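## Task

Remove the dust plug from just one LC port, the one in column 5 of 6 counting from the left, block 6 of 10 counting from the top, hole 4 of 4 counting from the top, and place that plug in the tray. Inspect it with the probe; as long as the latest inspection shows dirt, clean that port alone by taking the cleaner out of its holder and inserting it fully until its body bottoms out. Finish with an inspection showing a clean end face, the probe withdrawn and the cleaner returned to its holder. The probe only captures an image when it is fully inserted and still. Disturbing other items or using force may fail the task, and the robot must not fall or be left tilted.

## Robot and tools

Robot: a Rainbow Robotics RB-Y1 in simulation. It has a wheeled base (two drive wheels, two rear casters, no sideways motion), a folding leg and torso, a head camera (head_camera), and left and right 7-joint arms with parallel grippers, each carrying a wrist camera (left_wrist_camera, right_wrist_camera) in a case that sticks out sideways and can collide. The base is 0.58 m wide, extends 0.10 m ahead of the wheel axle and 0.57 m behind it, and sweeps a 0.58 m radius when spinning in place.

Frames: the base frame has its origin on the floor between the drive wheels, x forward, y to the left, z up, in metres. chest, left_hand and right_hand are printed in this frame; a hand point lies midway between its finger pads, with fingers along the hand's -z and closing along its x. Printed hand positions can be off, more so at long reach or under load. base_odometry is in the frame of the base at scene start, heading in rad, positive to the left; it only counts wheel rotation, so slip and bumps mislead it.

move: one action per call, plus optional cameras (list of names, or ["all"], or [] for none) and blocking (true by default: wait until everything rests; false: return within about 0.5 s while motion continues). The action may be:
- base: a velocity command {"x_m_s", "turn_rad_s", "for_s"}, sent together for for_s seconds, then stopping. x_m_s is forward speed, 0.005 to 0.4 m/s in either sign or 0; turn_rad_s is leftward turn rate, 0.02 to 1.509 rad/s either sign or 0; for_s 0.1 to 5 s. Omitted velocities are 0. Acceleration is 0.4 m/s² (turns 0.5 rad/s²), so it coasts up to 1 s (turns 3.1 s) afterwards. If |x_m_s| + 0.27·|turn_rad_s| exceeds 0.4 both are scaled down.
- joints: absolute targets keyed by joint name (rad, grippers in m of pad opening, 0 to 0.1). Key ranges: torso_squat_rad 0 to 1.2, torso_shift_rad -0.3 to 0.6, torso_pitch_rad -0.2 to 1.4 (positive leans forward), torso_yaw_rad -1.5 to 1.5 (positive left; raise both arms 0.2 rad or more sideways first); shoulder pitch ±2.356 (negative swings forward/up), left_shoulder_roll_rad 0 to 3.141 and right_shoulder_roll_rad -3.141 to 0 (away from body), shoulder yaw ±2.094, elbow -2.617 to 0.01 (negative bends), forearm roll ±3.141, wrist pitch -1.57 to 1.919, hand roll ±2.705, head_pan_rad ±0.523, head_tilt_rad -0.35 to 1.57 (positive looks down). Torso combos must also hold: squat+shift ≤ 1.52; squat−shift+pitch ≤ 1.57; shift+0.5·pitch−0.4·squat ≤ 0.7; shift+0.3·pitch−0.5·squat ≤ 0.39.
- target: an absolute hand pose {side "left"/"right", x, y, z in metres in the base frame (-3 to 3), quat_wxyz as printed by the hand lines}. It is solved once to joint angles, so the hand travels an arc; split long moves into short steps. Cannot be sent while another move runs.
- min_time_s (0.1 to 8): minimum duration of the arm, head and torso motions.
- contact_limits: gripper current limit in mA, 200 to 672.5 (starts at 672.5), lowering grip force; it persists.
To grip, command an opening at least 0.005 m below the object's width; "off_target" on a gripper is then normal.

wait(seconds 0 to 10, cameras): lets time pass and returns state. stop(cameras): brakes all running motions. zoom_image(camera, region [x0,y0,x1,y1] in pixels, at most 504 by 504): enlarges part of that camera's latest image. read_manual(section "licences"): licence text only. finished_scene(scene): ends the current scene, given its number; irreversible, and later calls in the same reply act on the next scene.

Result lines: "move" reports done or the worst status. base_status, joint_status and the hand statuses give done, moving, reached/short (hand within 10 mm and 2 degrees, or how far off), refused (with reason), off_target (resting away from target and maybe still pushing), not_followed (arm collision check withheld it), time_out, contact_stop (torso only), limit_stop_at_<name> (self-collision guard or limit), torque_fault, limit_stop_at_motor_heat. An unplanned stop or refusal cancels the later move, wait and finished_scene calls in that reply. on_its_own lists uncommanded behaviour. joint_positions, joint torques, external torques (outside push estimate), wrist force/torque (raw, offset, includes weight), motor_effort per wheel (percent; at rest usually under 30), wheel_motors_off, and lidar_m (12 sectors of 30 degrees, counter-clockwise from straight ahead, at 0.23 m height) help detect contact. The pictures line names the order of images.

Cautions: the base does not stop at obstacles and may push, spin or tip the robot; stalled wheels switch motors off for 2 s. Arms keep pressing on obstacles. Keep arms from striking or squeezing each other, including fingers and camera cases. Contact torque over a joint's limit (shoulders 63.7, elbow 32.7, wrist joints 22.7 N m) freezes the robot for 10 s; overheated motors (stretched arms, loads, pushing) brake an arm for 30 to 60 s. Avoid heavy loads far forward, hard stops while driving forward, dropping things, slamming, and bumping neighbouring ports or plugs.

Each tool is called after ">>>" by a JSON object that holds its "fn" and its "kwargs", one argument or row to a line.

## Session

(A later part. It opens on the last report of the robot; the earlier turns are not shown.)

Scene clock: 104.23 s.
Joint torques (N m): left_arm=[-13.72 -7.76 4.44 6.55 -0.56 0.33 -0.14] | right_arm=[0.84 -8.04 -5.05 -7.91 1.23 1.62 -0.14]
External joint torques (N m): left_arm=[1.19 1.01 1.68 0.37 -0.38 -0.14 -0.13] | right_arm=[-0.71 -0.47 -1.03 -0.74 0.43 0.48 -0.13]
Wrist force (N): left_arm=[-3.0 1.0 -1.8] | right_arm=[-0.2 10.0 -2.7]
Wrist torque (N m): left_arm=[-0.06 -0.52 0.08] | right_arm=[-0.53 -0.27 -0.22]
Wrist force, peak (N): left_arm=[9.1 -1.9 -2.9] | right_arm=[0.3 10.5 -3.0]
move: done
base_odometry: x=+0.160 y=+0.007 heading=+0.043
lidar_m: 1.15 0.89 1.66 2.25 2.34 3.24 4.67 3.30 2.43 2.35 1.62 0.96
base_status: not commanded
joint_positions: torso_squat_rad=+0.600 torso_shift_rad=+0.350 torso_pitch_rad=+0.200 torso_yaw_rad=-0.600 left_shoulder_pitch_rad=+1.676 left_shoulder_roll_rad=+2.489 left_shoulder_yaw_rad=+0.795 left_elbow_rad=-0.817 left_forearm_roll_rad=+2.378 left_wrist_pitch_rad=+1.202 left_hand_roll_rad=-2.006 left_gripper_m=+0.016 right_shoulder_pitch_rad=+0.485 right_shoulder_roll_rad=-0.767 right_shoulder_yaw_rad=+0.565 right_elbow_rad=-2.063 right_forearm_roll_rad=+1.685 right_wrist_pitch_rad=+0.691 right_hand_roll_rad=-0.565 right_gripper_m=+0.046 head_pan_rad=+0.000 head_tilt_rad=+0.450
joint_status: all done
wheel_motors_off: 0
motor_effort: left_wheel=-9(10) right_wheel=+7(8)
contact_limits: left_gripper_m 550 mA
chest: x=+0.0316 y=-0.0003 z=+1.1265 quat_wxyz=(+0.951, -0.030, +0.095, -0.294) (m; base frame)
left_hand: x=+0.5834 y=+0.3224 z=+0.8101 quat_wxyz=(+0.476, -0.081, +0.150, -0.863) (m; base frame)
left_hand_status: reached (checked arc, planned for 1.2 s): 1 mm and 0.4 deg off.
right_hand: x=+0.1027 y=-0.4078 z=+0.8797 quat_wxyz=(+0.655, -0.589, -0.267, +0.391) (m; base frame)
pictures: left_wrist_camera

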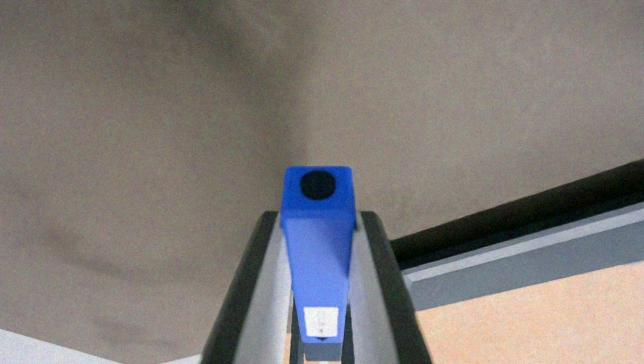

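>>> {"fn": "move", "kwargs": {
  "target": {"side": "left", "x": 0.58, "y": 0.275, "z": 0.815, "quat_wxyz": [0.4759, -0.0839, 0.1521, -0.8621]},
  "min_time_s": 1.0,
  "cameras": ["left_wrist_camera"]
}}

>>> {"fn": "move", "kwargs": {
  "target": {"side": "left", "x": 0.57, "y": 0.275, "z": 1.0, "quat_wxyz": [0.4759, -0.0839, 0.1521, -0.8621]},
  "min_time_s": 1.5,
  "cameras": ["left_wrist_camera", "head_camera"]
}}

Scene clock: 105.70 s.
Joint torques (N m): left_arm=[-18.96 -5.28 1.42 4.15 -0.54 0.51 0.33] | right_arm=[0.82 -7.97 -4.76 -7.56 1.23 1.5 0.09]
External joint torques (N m): left_arm=[-2.81 1.73 -2.09 -1.48 -0.44 -0.01 0.33] | right_arm=[-0.73 -0.4 -0.74 -0.4 0.43 0.35 0.1]
Wrist force (N): left_arm=[-3.2 1.2 -1.6] | right_arm=[0.0 10.3 -2.5]
Wrist torque (N m): left_arm=[-0.07 -0.54 0.05] | right_arm=[-0.57 -0.24 -0.21]
Wrist force, peak (N): left_arm=[-3.5 1.3 -1.5] | right_arm=[0.0 10.4 -2.6]
move: done
base_odometry: x=+0.160 y=+0.007 heading=+0.043
lidar_m: 1.15 0.90 1.66 2.25 2.35 3.25 4.67 3.30 2.44 2.35 1.62 0.96
base_status: not commanded
joint_positions: torso_squat_rad=+0.600 torso_shift_rad=+0.350 torso_pitch_rad=+0.200 torso_yaw_rad=-0.600 left_shoulder_pitch_rad=+1.581 left_shoulder_roll_rad=+2.521 left_shoulder_yaw_rad=+0.782 left_elbow_rad=-0.932 left_forearm_roll_rad=+2.333 left_wrist_pitch_rad=+1.202 left_hand_roll_rad=-1.863 left_gripper_m=+0.016 right_shoulder_pitch_rad=+0.485 right_shoulder_roll_rad=-0.767 right_shoulder_yaw_rad=+0.565 right_elbow_rad=-2.063 right_forearm_roll_rad=+1.685 right_wrist_pitch_rad=+0.691 right_hand_roll_rad=-0.565 right_gripper_m=+0.046 head_pan_rad=+0.000 head_tilt_rad=+0.450
joint_status: all done
wheel_motors_off: 0
motor_effort: left_wheel=-9(9) right_wheel=+7(8)
contact_limits: left_gripper_m 550 mA
chest: x=+0.0316 y=-0.0003 z=+1.1265 quat_wxyz=(+0.951, -0.030, +0.095, -0.294) (m; base frame)
left_hand: x=+0.5800 y=+0.2750 z=+0.8150 quat_wxyz=(+0.476, -0.085, +0.152, -0.862) (m; base frame)
left_hand_status: reached (checked arc, planned for 1.0 s): 0 mm and 0.1 deg off.
right_hand: x=+0.1027 y=-0.4078 z=+0.8797 quat_wxyz=(+0.655, -0.589, -0.267, +0.391) (m; base frame)
pictures: left_wrist_camera

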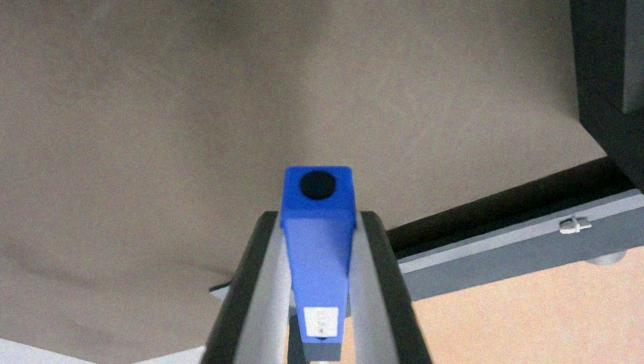

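Scene clock: 107.53 s.
Joint torques (N m): left_arm=[-15.96 4.34 5.35 2.62 -0.42 0.27 0.4] | right_arm=[0.53 -7.86 -4.71 -8.01 1.35 1.58 0]
External joint torques (N m): left_arm=[-2.46 -1.39 -2.2 -1.46 -0.43 -0.26 0.4] | right_arm=[-1.02 -0.3 -0.69 -0.84 0.54 0.44 0.01]
Wrist force (N): left_arm=[-3.5 1.3 -1.7] | right_arm=[0.0 10.3 -2.6]
Wrist torque (N m): left_arm=[-0.09 -0.59 0.05] | right_arm=[-0.58 -0.25 -0.22]
Wrist force, peak (N): left_arm=[-3.4 1.5 -2.1] | right_arm=[0.3 10.4 -2.7]
move: done
base_odometry: x=+0.160 y=+0.007 heading=+0.043
lidar_m: 1.14 0.89 1.67 2.25 2.35 3.24 4.67 3.30 2.42 2.35 1.63 0.96
base_status: not commanded
joint_positions: torso_squat_rad=+0.600 torso_shift_rad=+0.350 torso_pitch_rad=+0.200 torso_yaw_rad=-0.600 left_shoulder_pitch_rad=+0.926 left_shoulder_roll_rad=+2.220 left_shoulder_yaw_rad=+0.749 left_elbow_rad=-1.219 left_forearm_roll_rad=+2.028 left_wrist_pitch_rad=+1.670 left_hand_roll_rad=-1.691 left_gripper_m=+0.016 right_shoulder_pitch_rad=+0.485 right_shoulder_roll_rad=-0.767 right_shoulder_yaw_rad=+0.565 right_elbow_rad=-2.063 right_forearm_roll_rad=+1.685 right_wrist_pitch_rad=+0.691 right_hand_roll_rad=-0.565 right_gripper_m=+0.046 head_pan_rad=+0.000 head_tilt_rad=+0.450
joint_status: all done
wheel_motors_off: 0
motor_effort: left_wheel=-9(9) right_wheel=+7(8)
contact_limits: left_gripper_m 550 mA
chest: x=+0.0316 y=-0.0003 z=+1.1265 quat_wxyz=(+0.951, -0.030, +0.095, -0.294) (m; base frame)
left_hand: x=+0.5701 y=+0.2749 z=+1.0000 quat_wxyz=(+0.476, -0.084, +0.152, -0.862) (m; base frame)
left_hand_status: reached (checked arc, planned for 1.5 s): 0 mm and 0.0 deg off.
right_hand: x=+0.1027 y=-0.4078 z=+0.8797 quat_wxyz=(+0.655, -0.589, -0.267, +0.391) (m; base frame)
pictures: head_camera, left_wrist_camera

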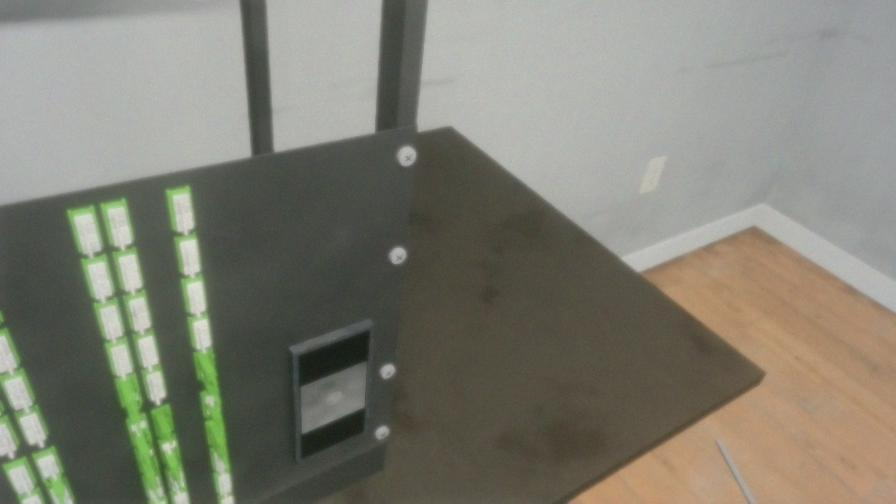

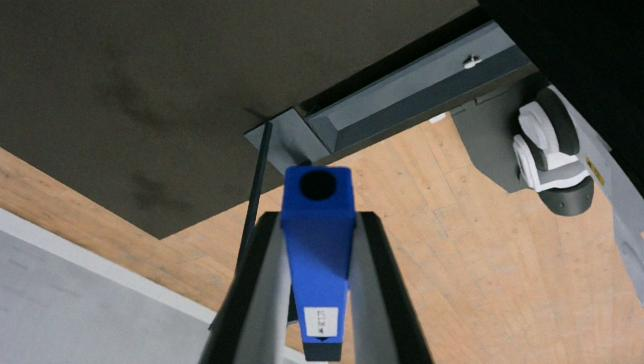

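>>> {"fn": "move", "kwargs": {
  "joints": {"torso_squat_rad": 0.5, "torso_shift_rad": 0.0},
  "min_time_s": 2.5,
  "cameras": ["left_wrist_camera"]
}}

>>> {"fn": "move", "kwargs": {
  "target": {"side": "left", "x": 0.33, "y": 0.3, "z": 1.06, "quat_wxyz": [0.1710, -0.0302, 0.1710, -0.9698]},
  "min_time_s": 1.2,
  "cameras": ["left_wrist_camera", "head_camera"]
}}

Scene clock: 119.53 s.
Joint torques (N m): left_arm=[-23.2 38.29 17.65 -16.53 -1.71 0.22 0.29] | right_arm=[0.36 -8.24 -4.31 -7.78 1.43 1.61 0.21]
External joint torques (N m): left_arm=[-10.05 32.41 10.13 -20.56 -1.73 -0.33 0.3] | right_arm=[-1.25 -0.61 -0.27 -0.66 0.63 0.46 0.23]
External joint torques when the fault began: left_arm=[-20.08 47.87 16.28 -33.36 -3.43 -1.01 0.21]
Wrist force (N): left_arm=[-3.6 1.5 -1.5] | right_arm=[-0.1 10.2 -2.7]
Wrist torque (N m): left_arm=[-0.11 -0.60 0.05] | right_arm=[-0.58 -0.27 -0.21]
Wrist force, peak (N): left_arm=[-3.7 1.8 -1.5] | right_arm=[-2.2 13.2 -1.7]
move: torque_fault
TORQUE FAULT: left_elbow_rad reached its load limit. The robot stopped for 10 seconds, dropped its targets and accepts commands again. The stop added 9.2 s to the call.
base_odometry: x=+0.160 y=+0.007 heading=+0.044
lidar_m: 1.15 0.89 1.66 2.25 2.34 3.26 4.67 3.30 2.43 2.35 1.62 0.94
base_status: not commanded
joint_positions: torso_squat_rad=+0.545 torso_shift_rad=+0.159 torso_pitch_rad=+0.206 torso_yaw_rad=-0.596 left_shoulder_pitch_rad=+0.933 left_shoulder_roll_rad=+2.201 left_shoulder_yaw_rad=+0.742 left_elbow_rad=-1.207 left_forearm_roll_rad=+2.028 left_wrist_pitch_rad=+1.670 left_hand_roll_rad=-1.691 left_gripper_m=+0.016 right_shoulder_pitch_rad=+0.485 right_shoulder_roll_rad=-0.767 right_shoulder_yaw_rad=+0.565 right_elbow_rad=-2.063 right_forearm_roll_rad=+1.685 right_wrist_pitch_rad=+0.691 right_hand_roll_rad=-0.565 right_gripper_m=+0.046 head_pan_rad=+0.000 head_tilt_rad=+0.450
joint_status: torso_squat_rad torque_fault (moved -0.055 of -0.100); torso_shift_rad torque_fault (moved -0.191 of -0.350)
wheel_motors_off: 0
on_its_own: torso_squat_rad is held at +0.545, not at your +0.500, since a torque_fault; torso_shift_rad is held at +0.158, not at your +0.000, since a torque_fault
motor_effort: left_wheel=+16(43) right_wheel=-20(32)
contact_limits: left_gripper_m 550 mA
chest: x=-0.0700 y=+0.0012 z=+1.1745 quat_wxyz=(+0.951, -0.032, +0.098, -0.292) (m; base frame)
left_hand: x=+0.4643 y=+0.2881 z=+1.0409 quat_wxyz=(+0.490, -0.092, +0.152, -0.854) (m; base frame)
right_hand: x=+0.0013 y=-0.4064 z=+0.9281 quat_wxyz=(+0.654, -0.588, -0.266, +0.394) (m; base frame)
pictures: left_wrist_camera

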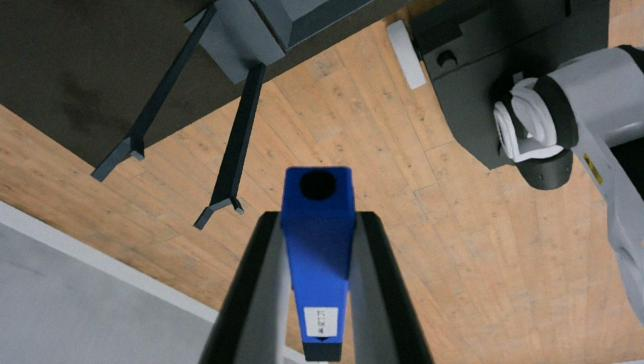

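not run: a stop that you did not command came earlier in this reply.

>>> {"fn": "move", "kwargs": {
  "joints": {"torso_squat_rad": 0.58, "torso_shift_rad": 0.28},
  "min_time_s": 1.2,
  "cameras": ["left_wrist_camera", "head_camera"]
}}

Scene clock: 122.93 s.
Joint torques (N m): left_arm=[-16.01 6.67 8.87 2.85 -0.45 0.54 0.35] | right_arm=[0.41 -8.47 -4.52 -7.96 1.25 1.71 -0.16]
External joint torques (N m): left_arm=[-2.73 0.92 1.36 -1.21 -0.47 -0.02 0.36] | right_arm=[-1.22 -0.88 -0.51 -0.82 0.45 0.56 -0.15]
Wrist force (N): left_arm=[-3.5 1.0 -1.7] | right_arm=[-0.1 10.1 -2.6]
Wrist torque (N m): left_arm=[-0.05 -0.59 0.05] | right_arm=[-0.54 -0.27 -0.20]
Wrist force, peak (N): left_arm=[-3.8 1.4 -1.5] | right_arm=[-0.2 10.5 -2.8]
move: done
base_odometry: x=+0.160 y=+0.007 heading=+0.043
lidar_m: 1.14 0.90 1.67 2.25 2.34 3.25 4.67 3.30 2.43 2.35 1.61 0.95
base_status: not commanded
joint_positions: torso_squat_rad=+0.580 torso_shift_rad=+0.280 torso_pitch_rad=+0.205 torso_yaw_rad=-0.597 left_shoulder_pitch_rad=+0.931 left_shoulder_roll_rad=+2.209 left_shoulder_yaw_rad=+0.744 left_elbow_rad=-1.212 left_forearm_roll_rad=+2.028 left_wrist_pitch_rad=+1.670 left_hand_roll_rad=-1.691 left_gripper_m=+0.016 right_shoulder_pitch_rad=+0.485 right_shoulder_roll_rad=-0.767 right_shoulder_yaw_rad=+0.565 right_elbow_rad=-2.063 right_forearm_roll_rad=+1.685 right_wrist_pitch_rad=+0.691 right_hand_roll_rad=-0.565 right_gripper_m=+0.046 head_pan_rad=+0.000 head_tilt_rad=+0.450
joint_status: all done
wheel_motors_off: 0
motor_effort: left_wheel=+1(18) right_wheel=+0(21)
contact_limits: left_gripper_m 550 mA
chest: x=-0.0031 y=-0.0002 z=+1.1462 quat_wxyz=(+0.951, -0.030, +0.098, -0.293) (m; base frame)
left_hand: x=+0.5324 y=+0.2825 z=+1.0147 quat_wxyz=(+0.484, -0.089, +0.154, -0.857) (m; base frame)
right_hand: x=+0.0678 y=-0.4074 z=+0.8989 quat_wxyz=(+0.655, -0.588, -0.266, +0.393) (m; base frame)
pictures: head_camera, left_wrist_camera

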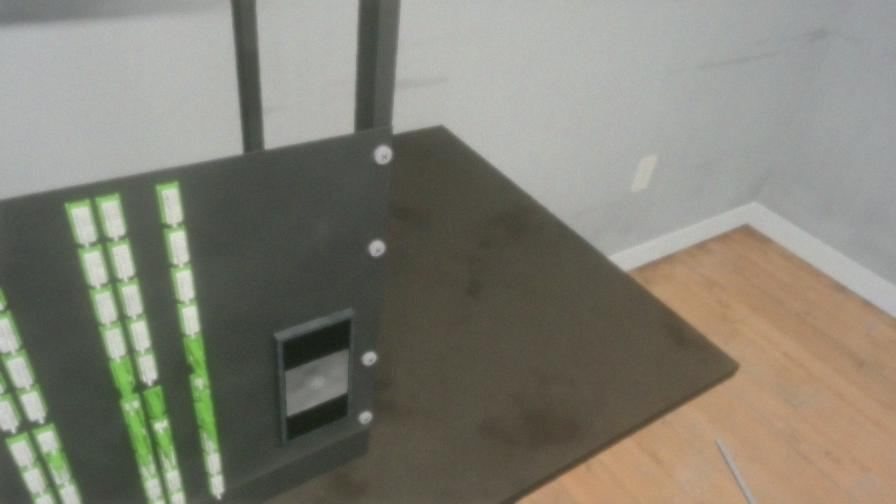

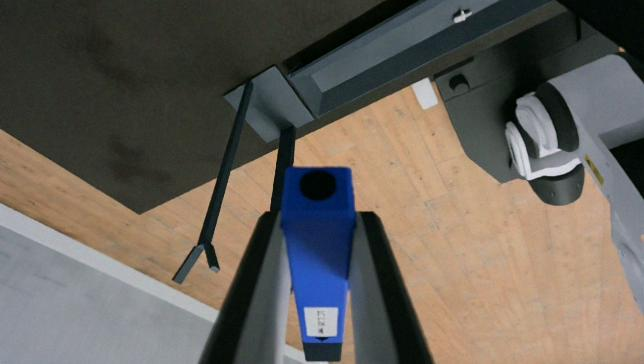

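>>> {"fn": "move", "kwargs": {
  "target": {"side": "left", "x": 0.53, "y": 0.37, "z": 1.05, "quat_wxyz": [0.4759, -0.0839, 0.1521, -0.8621]},
  "min_time_s": 1.2,
  "cameras": ["left_wrist_camera"]
}}

>>> {"fn": "move", "kwargs": {
  "joints": {"torso_squat_rad": 0.5, "torso_shift_rad": 0.0, "torso_pitch_rad": 0.2, "torso_yaw_rad": -0.6},
  "min_time_s": 2.5,
  "cameras": ["left_wrist_camera", "head_camera"]
}}

Scene clock: 124.70 s.
Joint torques (N m): left_arm=[-12.94 7.97 5.28 3.56 -0.61 0.49 0.13] | right_arm=[0.37 -8.07 -4.61 -8.13 1.44 1.51 -0.04]
External joint torques (N m): left_arm=[-2.75 -2.35 -2.2 0.3 -0.47 -0.01 0.13] | right_arm=[-1.26 -0.48 -0.6 -1 0.63 0.36 -0.03]
Wrist force (N): left_arm=[-3.4 1.5 -1.7] | right_arm=[0.0 10.0 -2.5]
Wrist torque (N m): left_arm=[-0.12 -0.58 0.06] | right_arm=[-0.53 -0.25 -0.21]
Wrist force, peak (N): left_arm=[-3.8 1.4 -1.9] | right_arm=[0.0 10.3 -2.5]
move: done
base_odometry: x=+0.160 y=+0.007 heading=+0.043
lidar_m: 1.15 0.90 1.66 2.25 2.35 3.25 4.67 3.29 2.43 2.35 1.62 0.95
base_status: not commanded
joint_positions: torso_squat_rad=+0.580 torso_shift_rad=+0.280 torso_pitch_rad=+0.205 torso_yaw_rad=-0.597 left_shoulder_pitch_rad=+0.794 left_shoulder_roll_rad=+2.058 left_shoulder_yaw_rad=+0.730 left_elbow_rad=-1.069 left_forearm_roll_rad=+1.845 left_wrist_pitch_rad=+1.820 left_hand_roll_rad=-1.936 left_gripper_m=+0.016 right_shoulder_pitch_rad=+0.485 right_shoulder_roll_rad=-0.767 right_shoulder_yaw_rad=+0.565 right_elbow_rad=-2.063 right_forearm_roll_rad=+1.685 right_wrist_pitch_rad=+0.691 right_hand_roll_rad=-0.565 right_gripper_m=+0.046 head_pan_rad=+0.000 head_tilt_rad=+0.450
joint_status: all done
wheel_motors_off: 0
motor_effort: left_wheel=+2(2) right_wheel=-1(3)
contact_limits: left_gripper_m 550 mA
chest: x=-0.0031 y=-0.0002 z=+1.1462 quat_wxyz=(+0.951, -0.030, +0.098, -0.293) (m; base frame)
left_hand: x=+0.5300 y=+0.3698 z=+1.0500 quat_wxyz=(+0.476, -0.084, +0.152, -0.862) (m; base frame)
left_hand_status: reached (checked arc, planned for 1.2 s): 0 mm and 0.0 deg off.
right_hand: x=+0.0678 y=-0.4074 z=+0.8989 quat_wxyz=(+0.655, -0.588, -0.266, +0.393) (m; base frame)
pictures: left_wrist_camera

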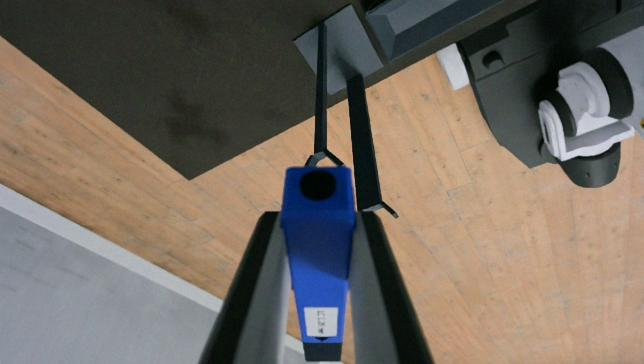

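Scene clock: 127.50 s.
Joint torques (N m): left_arm=[-13.01 8.1 5.41 3.47 -0.72 0.39 0.01] | right_arm=[-0.31 -7.85 -4.11 -7.9 1.41 1.56 -0.17]
External joint torques (N m): left_arm=[-2.81 -2.28 -2.08 0.2 -0.58 -0.1 0.02] | right_arm=[-1.84 -0.28 -0.08 -0.73 0.6 0.42 -0.15]
Wrist force (N): left_arm=[-3.2 1.4 -1.6] | right_arm=[0.2 10.2 -2.8]
Wrist torque (N m): left_arm=[-0.09 -0.54 0.10] | right_arm=[-0.55 -0.23 -0.21]
Wrist force, peak (N): left_arm=[-3.8 1.9 -1.6] | right_arm=[-0.1 10.4 -2.7]
move: done
base_odometry: x=+0.160 y=+0.007 heading=+0.043
lidar_m: 1.15 0.90 1.67 2.25 2.35 3.25 4.67 3.30 2.43 2.36 1.63 0.96
base_status: not commanded
joint_positions: torso_squat_rad=+0.500 torso_shift_rad=+0.000 torso_pitch_rad=+0.200 torso_yaw_rad=-0.600 left_shoulder_pitch_rad=+0.794 left_shoulder_roll_rad=+2.058 left_shoulder_yaw_rad=+0.730 left_elbow_rad=-1.069 left_forearm_roll_rad=+1.845 left_wrist_pitch_rad=+1.820 left_hand_roll_rad=-1.936 left_gripper_m=+0.016 right_shoulder_pitch_rad=+0.485 right_shoulder_roll_rad=-0.767 right_shoulder_yaw_rad=+0.565 right_elbow_rad=-2.063 right_forearm_roll_rad=+1.685 right_wrist_pitch_rad=+0.691 right_hand_roll_rad=-0.565 right_gripper_m=+0.046 head_pan_rad=+0.000 head_tilt_rad=+0.450
joint_status: all done
wheel_motors_off: 0
motor_effort: left_wheel=+0(1) right_wheel=-1(3)
contact_limits: left_gripper_m 550 mA
chest: x=-0.1667 y=-0.0002 z=+1.1981 quat_wxyz=(+0.951, -0.030, +0.095, -0.294) (m; base frame)
left_hand: x=+0.3678 y=+0.3684 z=+1.1047 quat_wxyz=(+0.475, -0.081, +0.151, -0.863) (m; base frame)
right_hand: x=-0.0955 y=-0.4077 z=+0.9514 quat_wxyz=(+0.655, -0.590, -0.267, +0.391) (m; base frame)
pictures: head_camera, left_wrist_camera

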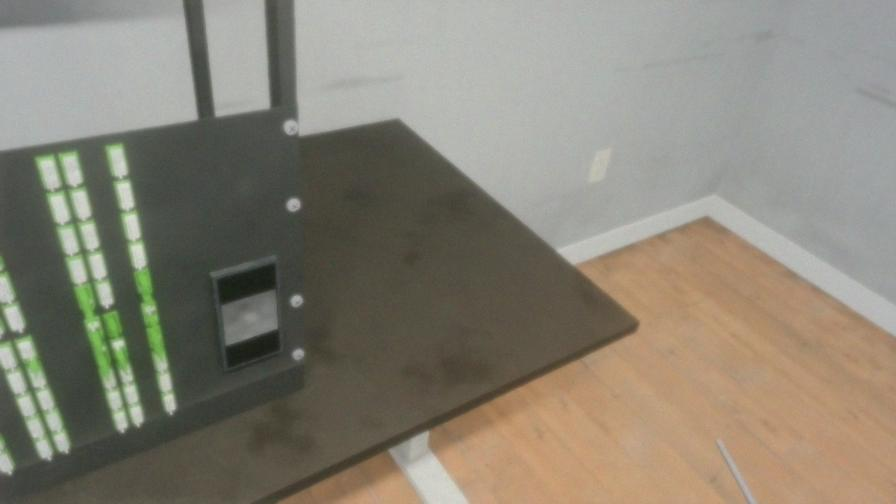

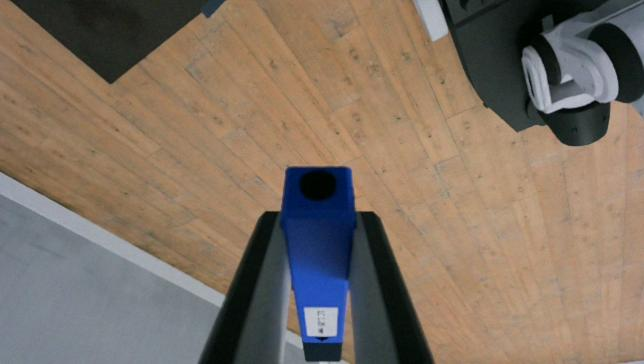

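>>> {"fn": "move", "kwargs": {
  "target": {"side": "left", "x": 0.36, "y": 0.36, "z": 1.1, "quat_wxyz": [0.7818, -0.1350, 0.1036, -0.5999]},
  "min_time_s": 1.0,
  "cameras": []
}}

>>> {"fn": "move", "kwargs": {
  "target": {"side": "left", "x": 0.36, "y": 0.36, "z": 1.1, "quat_wxyz": [0.9620, -0.1662, 0.0368, -0.2132]},
  "min_time_s": 1.0,
  "cameras": ["left_wrist_camera"]
}}

Scene clock: 129.27 s.
Joint torques (N m): left_arm=[-8.5 9.27 4.29 4.11 -0.13 0.39 0.02] | right_arm=[0.11 -8.53 -4.76 -7.85 1.34 1.55 -0.16]
External joint torques (N m): left_arm=[0.95 -0.13 -2.17 0.33 -0.37 -0.11 0.03] | right_arm=[-1.43 -0.97 -0.74 -0.68 0.54 0.41 -0.14]
Wrist force (N): left_arm=[-2.8 1.7 -1.6] | right_arm=[-0.1 10.2 -2.6]
Wrist torque (N m): left_arm=[-0.16 -0.50 0.08] | right_arm=[-0.56 -0.24 -0.23]
Wrist force, peak (N): left_arm=[-3.4 1.8 -1.9] | right_arm=[-0.5 10.7 -2.6]
move: done
base_odometry: x=+0.160 y=+0.007 heading=+0.043
lidar_m: 1.15 0.89 1.67 2.25 2.34 3.25 4.67 3.30 2.44 2.35 1.63 0.96
base_status: not commanded
joint_positions: torso_squat_rad=+0.500 torso_shift_rad=+0.000 torso_pitch_rad=+0.200 torso_yaw_rad=-0.600 left_shoulder_pitch_rad=+0.879 left_shoulder_roll_rad=+2.061 left_shoulder_yaw_rad=+0.707 left_elbow_rad=-0.868 left_forearm_roll_rad=+2.130 left_wrist_pitch_rad=+1.825 left_hand_roll_rad=-1.304 left_gripper_m=+0.016 right_shoulder_pitch_rad=+0.485 right_shoulder_roll_rad=-0.767 right_shoulder_yaw_rad=+0.565 right_elbow_rad=-2.063 right_forearm_roll_rad=+1.685 right_wrist_pitch_rad=+0.691 right_hand_roll_rad=-0.565 right_gripper_m=+0.046 head_pan_rad=+0.000 head_tilt_rad=+0.450
joint_status: all done
wheel_motors_off: 0
motor_effort: left_wheel=+0(1) right_wheel=+1(2)
contact_limits: left_gripper_m 550 mA
chest: x=-0.1667 y=-0.0003 z=+1.1981 quat_wxyz=(+0.951, -0.030, +0.095, -0.294) (m; base frame)
left_hand: x=+0.3602 y=+0.3598 z=+1.1001 quat_wxyz=(+0.781, -0.135, +0.103, -0.600) (m; base frame)
left_hand_status: reached (checked arc, planned for 1.0 s): 0 mm and 0.1 deg off.
right_hand: x=-0.0955 y=-0.4078 z=+0.9514 quat_wxyz=(+0.655, -0.590, -0.267, +0.391) (m; base frame)
pictures: none
No camera images: "cameras" was empty.

Scene clock: 131.07 s.
Joint torques (N m): left_arm=[-8.15 11.94 9.74 0.02 0.19 -0.36 -0.14] | right_arm=[0.06 -8.38 -4.44 -8.09 1.37 1.78 0.04]
External joint torques (N m): left_arm=[-2.24 -1.87 1.33 -0.97 -0.45 -0.5 -0.14] | right_arm=[-1.48 -0.82 -0.42 -0.93 0.56 0.64 0.05]
Wrist force (N): left_arm=[-3.2 1.7 -1.7] | right_arm=[-0.1 10.3 -2.6]
Wrist torque (N m): left_arm=[-0.13 -0.56 0.06] | right_arm=[-0.56 -0.25 -0.21]
Wrist force, peak (N): left_arm=[-3.7 2.1 -2.0] | right_arm=[0.0 10.6 -2.5]
move: done
base_odometry: x=+0.160 y=+0.007 heading=+0.043
lidar_m: 1.15 0.90 1.67 2.25 2.34 3.25 4.67 3.30 2.42 2.35 1.61 0.96
base_status: not commanded
joint_positions: torso_squat_rad=+0.500 torso_shift_rad=+0.000 torso_pitch_rad=+0.200 torso_yaw_rad=-0.600 left_shoulder_pitch_rad=+0.718 left_shoulder_roll_rad=+1.788 left_shoulder_yaw_rad=+0.872 left_elbow_rad=-1.015 left_forearm_roll_rad=+2.011 left_wrist_pitch_rad=+1.795 left_hand_roll_rad=-0.392 left_gripper_m=+0.016 right_shoulder_pitch_rad=+0.485 right_shoulder_roll_rad=-0.767 right_shoulder_yaw_rad=+0.565 right_elbow_rad=-2.063 right_forearm_roll_rad=+1.685 right_wrist_pitch_rad=+0.691 right_hand_roll_rad=-0.565 right_gripper_m=+0.046 head_pan_rad=+0.000 head_tilt_rad=+0.450
joint_status: all done
wheel_motors_off: 0
motor_effort: left_wheel=+0(1) right_wheel=-1(2)
contact_limits: left_gripper_m 550 mA
chest: x=-0.1667 y=-0.0003 z=+1.1981 quat_wxyz=(+0.951, -0.030, +0.095, -0.294) (m; base frame)
left_hand: x=+0.3603 y=+0.3603 z=+1.1002 quat_wxyz=(+0.962, -0.167, +0.038, -0.213) (m; base frame)
left_hand_status: reached (checked arc, planned for 1.0 s): 1 mm and 0.2 deg off.
right_hand: x=-0.0955 y=-0.4078 z=+0.9514 quat_wxyz=(+0.655, -0.590, -0.267, +0.391) (m; base frame)
pictures: left_wrist_camera

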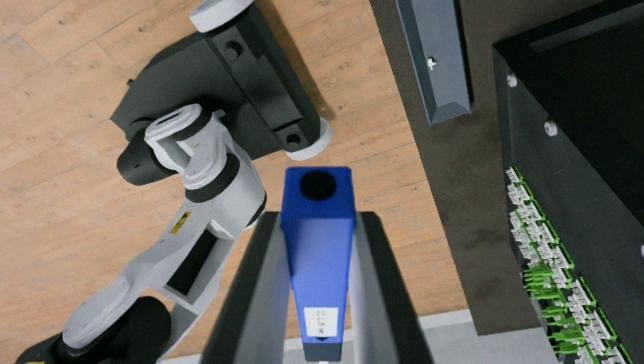

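>>> {"fn": "move", "kwargs": {
  "target": {"side": "left", "x": 0.32, "y": 0.28, "z": 1.08, "quat_wxyz": [0.9620, -0.1662, -0.0368, 0.2132]},
  "min_time_s": 1.2,
  "cameras": []
}}

>>> {"fn": "move", "kwargs": {
  "target": {"side": "left", "x": 0.3, "y": 0.22, "z": 1.06, "quat_wxyz": [0.8534, -0.1474, -0.0851, 0.4927]},
  "min_time_s": 1.0,
  "cameras": ["left_wrist_camera", "head_camera"]
}}

Scene clock: 132.83 s.
Joint torques (N m): left_arm=[-0.79 8.72 11.1 -1.22 0.11 -0.91 -0.17] | right_arm=[0.12 -8.28 -5.04 -7.6 1.3 1.5 0.16]
External joint torques (N m): left_arm=[1.51 -1.18 0.73 -0.99 -0.29 -0.31 -0.16] | right_arm=[-1.42 -0.71 -1.02 -0.43 0.49 0.35 0.17]
Wrist force (N): left_arm=[-3.8 1.3 -1.9] | right_arm=[-0.2 10.2 -3.0]
Wrist torque (N m): left_arm=[-0.11 -0.62 0.08] | right_arm=[-0.54 -0.27 -0.20]
Wrist force, peak (N): left_arm=[-3.8 1.4 -2.1] | right_arm=[0.0 10.5 -2.7]
move: done
base_odometry: x=+0.160 y=+0.007 heading=+0.043
lidar_m: 1.15 0.90 1.67 2.25 2.35 3.24 4.67 3.30 2.43 2.35 1.62 0.95
base_status: not commanded
joint_positions: torso_squat_rad=+0.500 torso_shift_rad=+0.000 torso_pitch_rad=+0.200 torso_yaw_rad=-0.600 left_shoulder_pitch_rad=+0.825 left_shoulder_roll_rad=+1.378 left_shoulder_yaw_rad=+1.181 left_elbow_rad=-1.893 left_forearm_roll_rad=+1.766 left_wrist_pitch_rad=+1.525 left_hand_roll_rad=+0.968 left_gripper_m=+0.016 right_shoulder_pitch_rad=+0.485 right_shoulder_roll_rad=-0.767 right_shoulder_yaw_rad=+0.565 right_elbow_rad=-2.063 right_forearm_roll_rad=+1.685 right_wrist_pitch_rad=+0.691 right_hand_roll_rad=-0.565 right_gripper_m=+0.046 head_pan_rad=+0.000 head_tilt_rad=+0.450
joint_status: all done
wheel_motors_off: 0
motor_effort: left_wheel=+0(1) right_wheel=+0(2)
contact_limits: left_gripper_m 550 mA
chest: x=-0.1667 y=-0.0003 z=+1.1981 quat_wxyz=(+0.951, -0.030, +0.095, -0.294) (m; base frame)
left_hand: x=+0.3201 y=+0.2799 z=+1.0801 quat_wxyz=(+0.962, -0.167, -0.037, +0.213) (m; base frame)
left_hand_status: reached (checked arc, planned for 1.2 s): 0 mm and 0.1 deg off.
right_hand: x=-0.0955 y=-0.4078 z=+0.9514 quat_wxyz=(+0.655, -0.590, -0.267, +0.391) (m; base frame)
pictures: none
No camera images: "cameras" was empty.

Scene clock: 134.17 s.
Joint torques (N m): left_arm=[-1.8 7.33 7.57 -0.32 -0.6 -0.99 -0.19] | right_arm=[0.96 -8.06 -4.44 -7.93 1.35 1.59 0.2]
External joint torques (N m): left_arm=[1.05 0.15 -1.88 -0.67 -0.42 -0.34 -0.19] | right_arm=[-0.57 -0.5 -0.42 -0.76 0.55 0.44 0.21]
Wrist force (N): left_arm=[-3.1 1.9 -1.3] | right_arm=[-0.1 10.1 -2.8]
Wrist torque (N m): left_arm=[-0.14 -0.53 0.06] | right_arm=[-0.56 -0.25 -0.22]
Wrist force, peak (N): left_arm=[-3.7 1.7 -2.4] | right_arm=[-0.3 11.0 -2.6]
move: done
base_odometry: x=+0.160 y=+0.007 heading=+0.043
lidar_m: 1.14 0.90 1.66 2.24 2.35 3.25 4.66 3.30 2.44 2.35 1.62 0.96
base_status: not commanded
joint_positions: torso_squat_rad=+0.500 torso_shift_rad=+0.000 torso_pitch_rad=+0.200 torso_yaw_rad=-0.600 left_shoulder_pitch_rad=+0.886 left_shoulder_roll_rad=+1.403 left_shoulder_yaw_rad=+1.136 left_elbow_rad=-2.299 left_forearm_roll_rad=+1.491 left_wrist_pitch_rad=+1.371 left_hand_roll_rad=+1.984 left_gripper_m=+0.016 right_shoulder_pitch_rad=+0.485 right_shoulder_roll_rad=-0.767 right_shoulder_yaw_rad=+0.565 right_elbow_rad=-2.063 right_forearm_roll_rad=+1.685 right_wrist_pitch_rad=+0.691 right_hand_roll_rad=-0.565 right_gripper_m=+0.046 head_pan_rad=+0.000 head_tilt_rad=+0.450
joint_status: all done
wheel_motors_off: 0
motor_effort: left_wheel=+0(1) right_wheel=-1(2)
contact_limits: left_gripper_m 550 mA
chest: x=-0.1666 y=-0.0003 z=+1.1981 quat_wxyz=(+0.951, -0.030, +0.095, -0.294) (m; base frame)
left_hand: x=+0.3003 y=+0.2200 z=+1.0604 quat_wxyz=(+0.854, -0.150, -0.085, +0.492) (m; base frame)
left_hand_status: reached (checked arc, planned for 1.0 s): 1 mm and 0.3 deg off.
right_hand: x=-0.0955 y=-0.4078 z=+0.9514 quat_wxyz=(+0.655, -0.590, -0.267, +0.391) (m; base frame)
pictures: head_camera, left_wrist_camera

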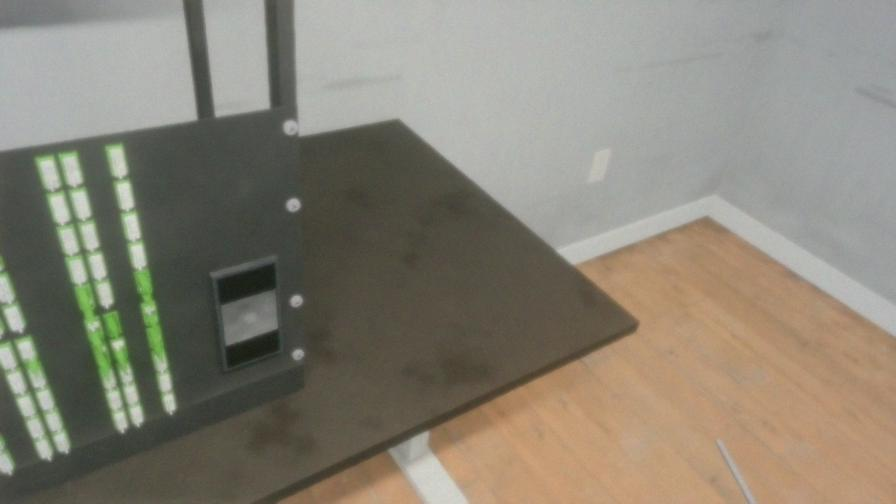

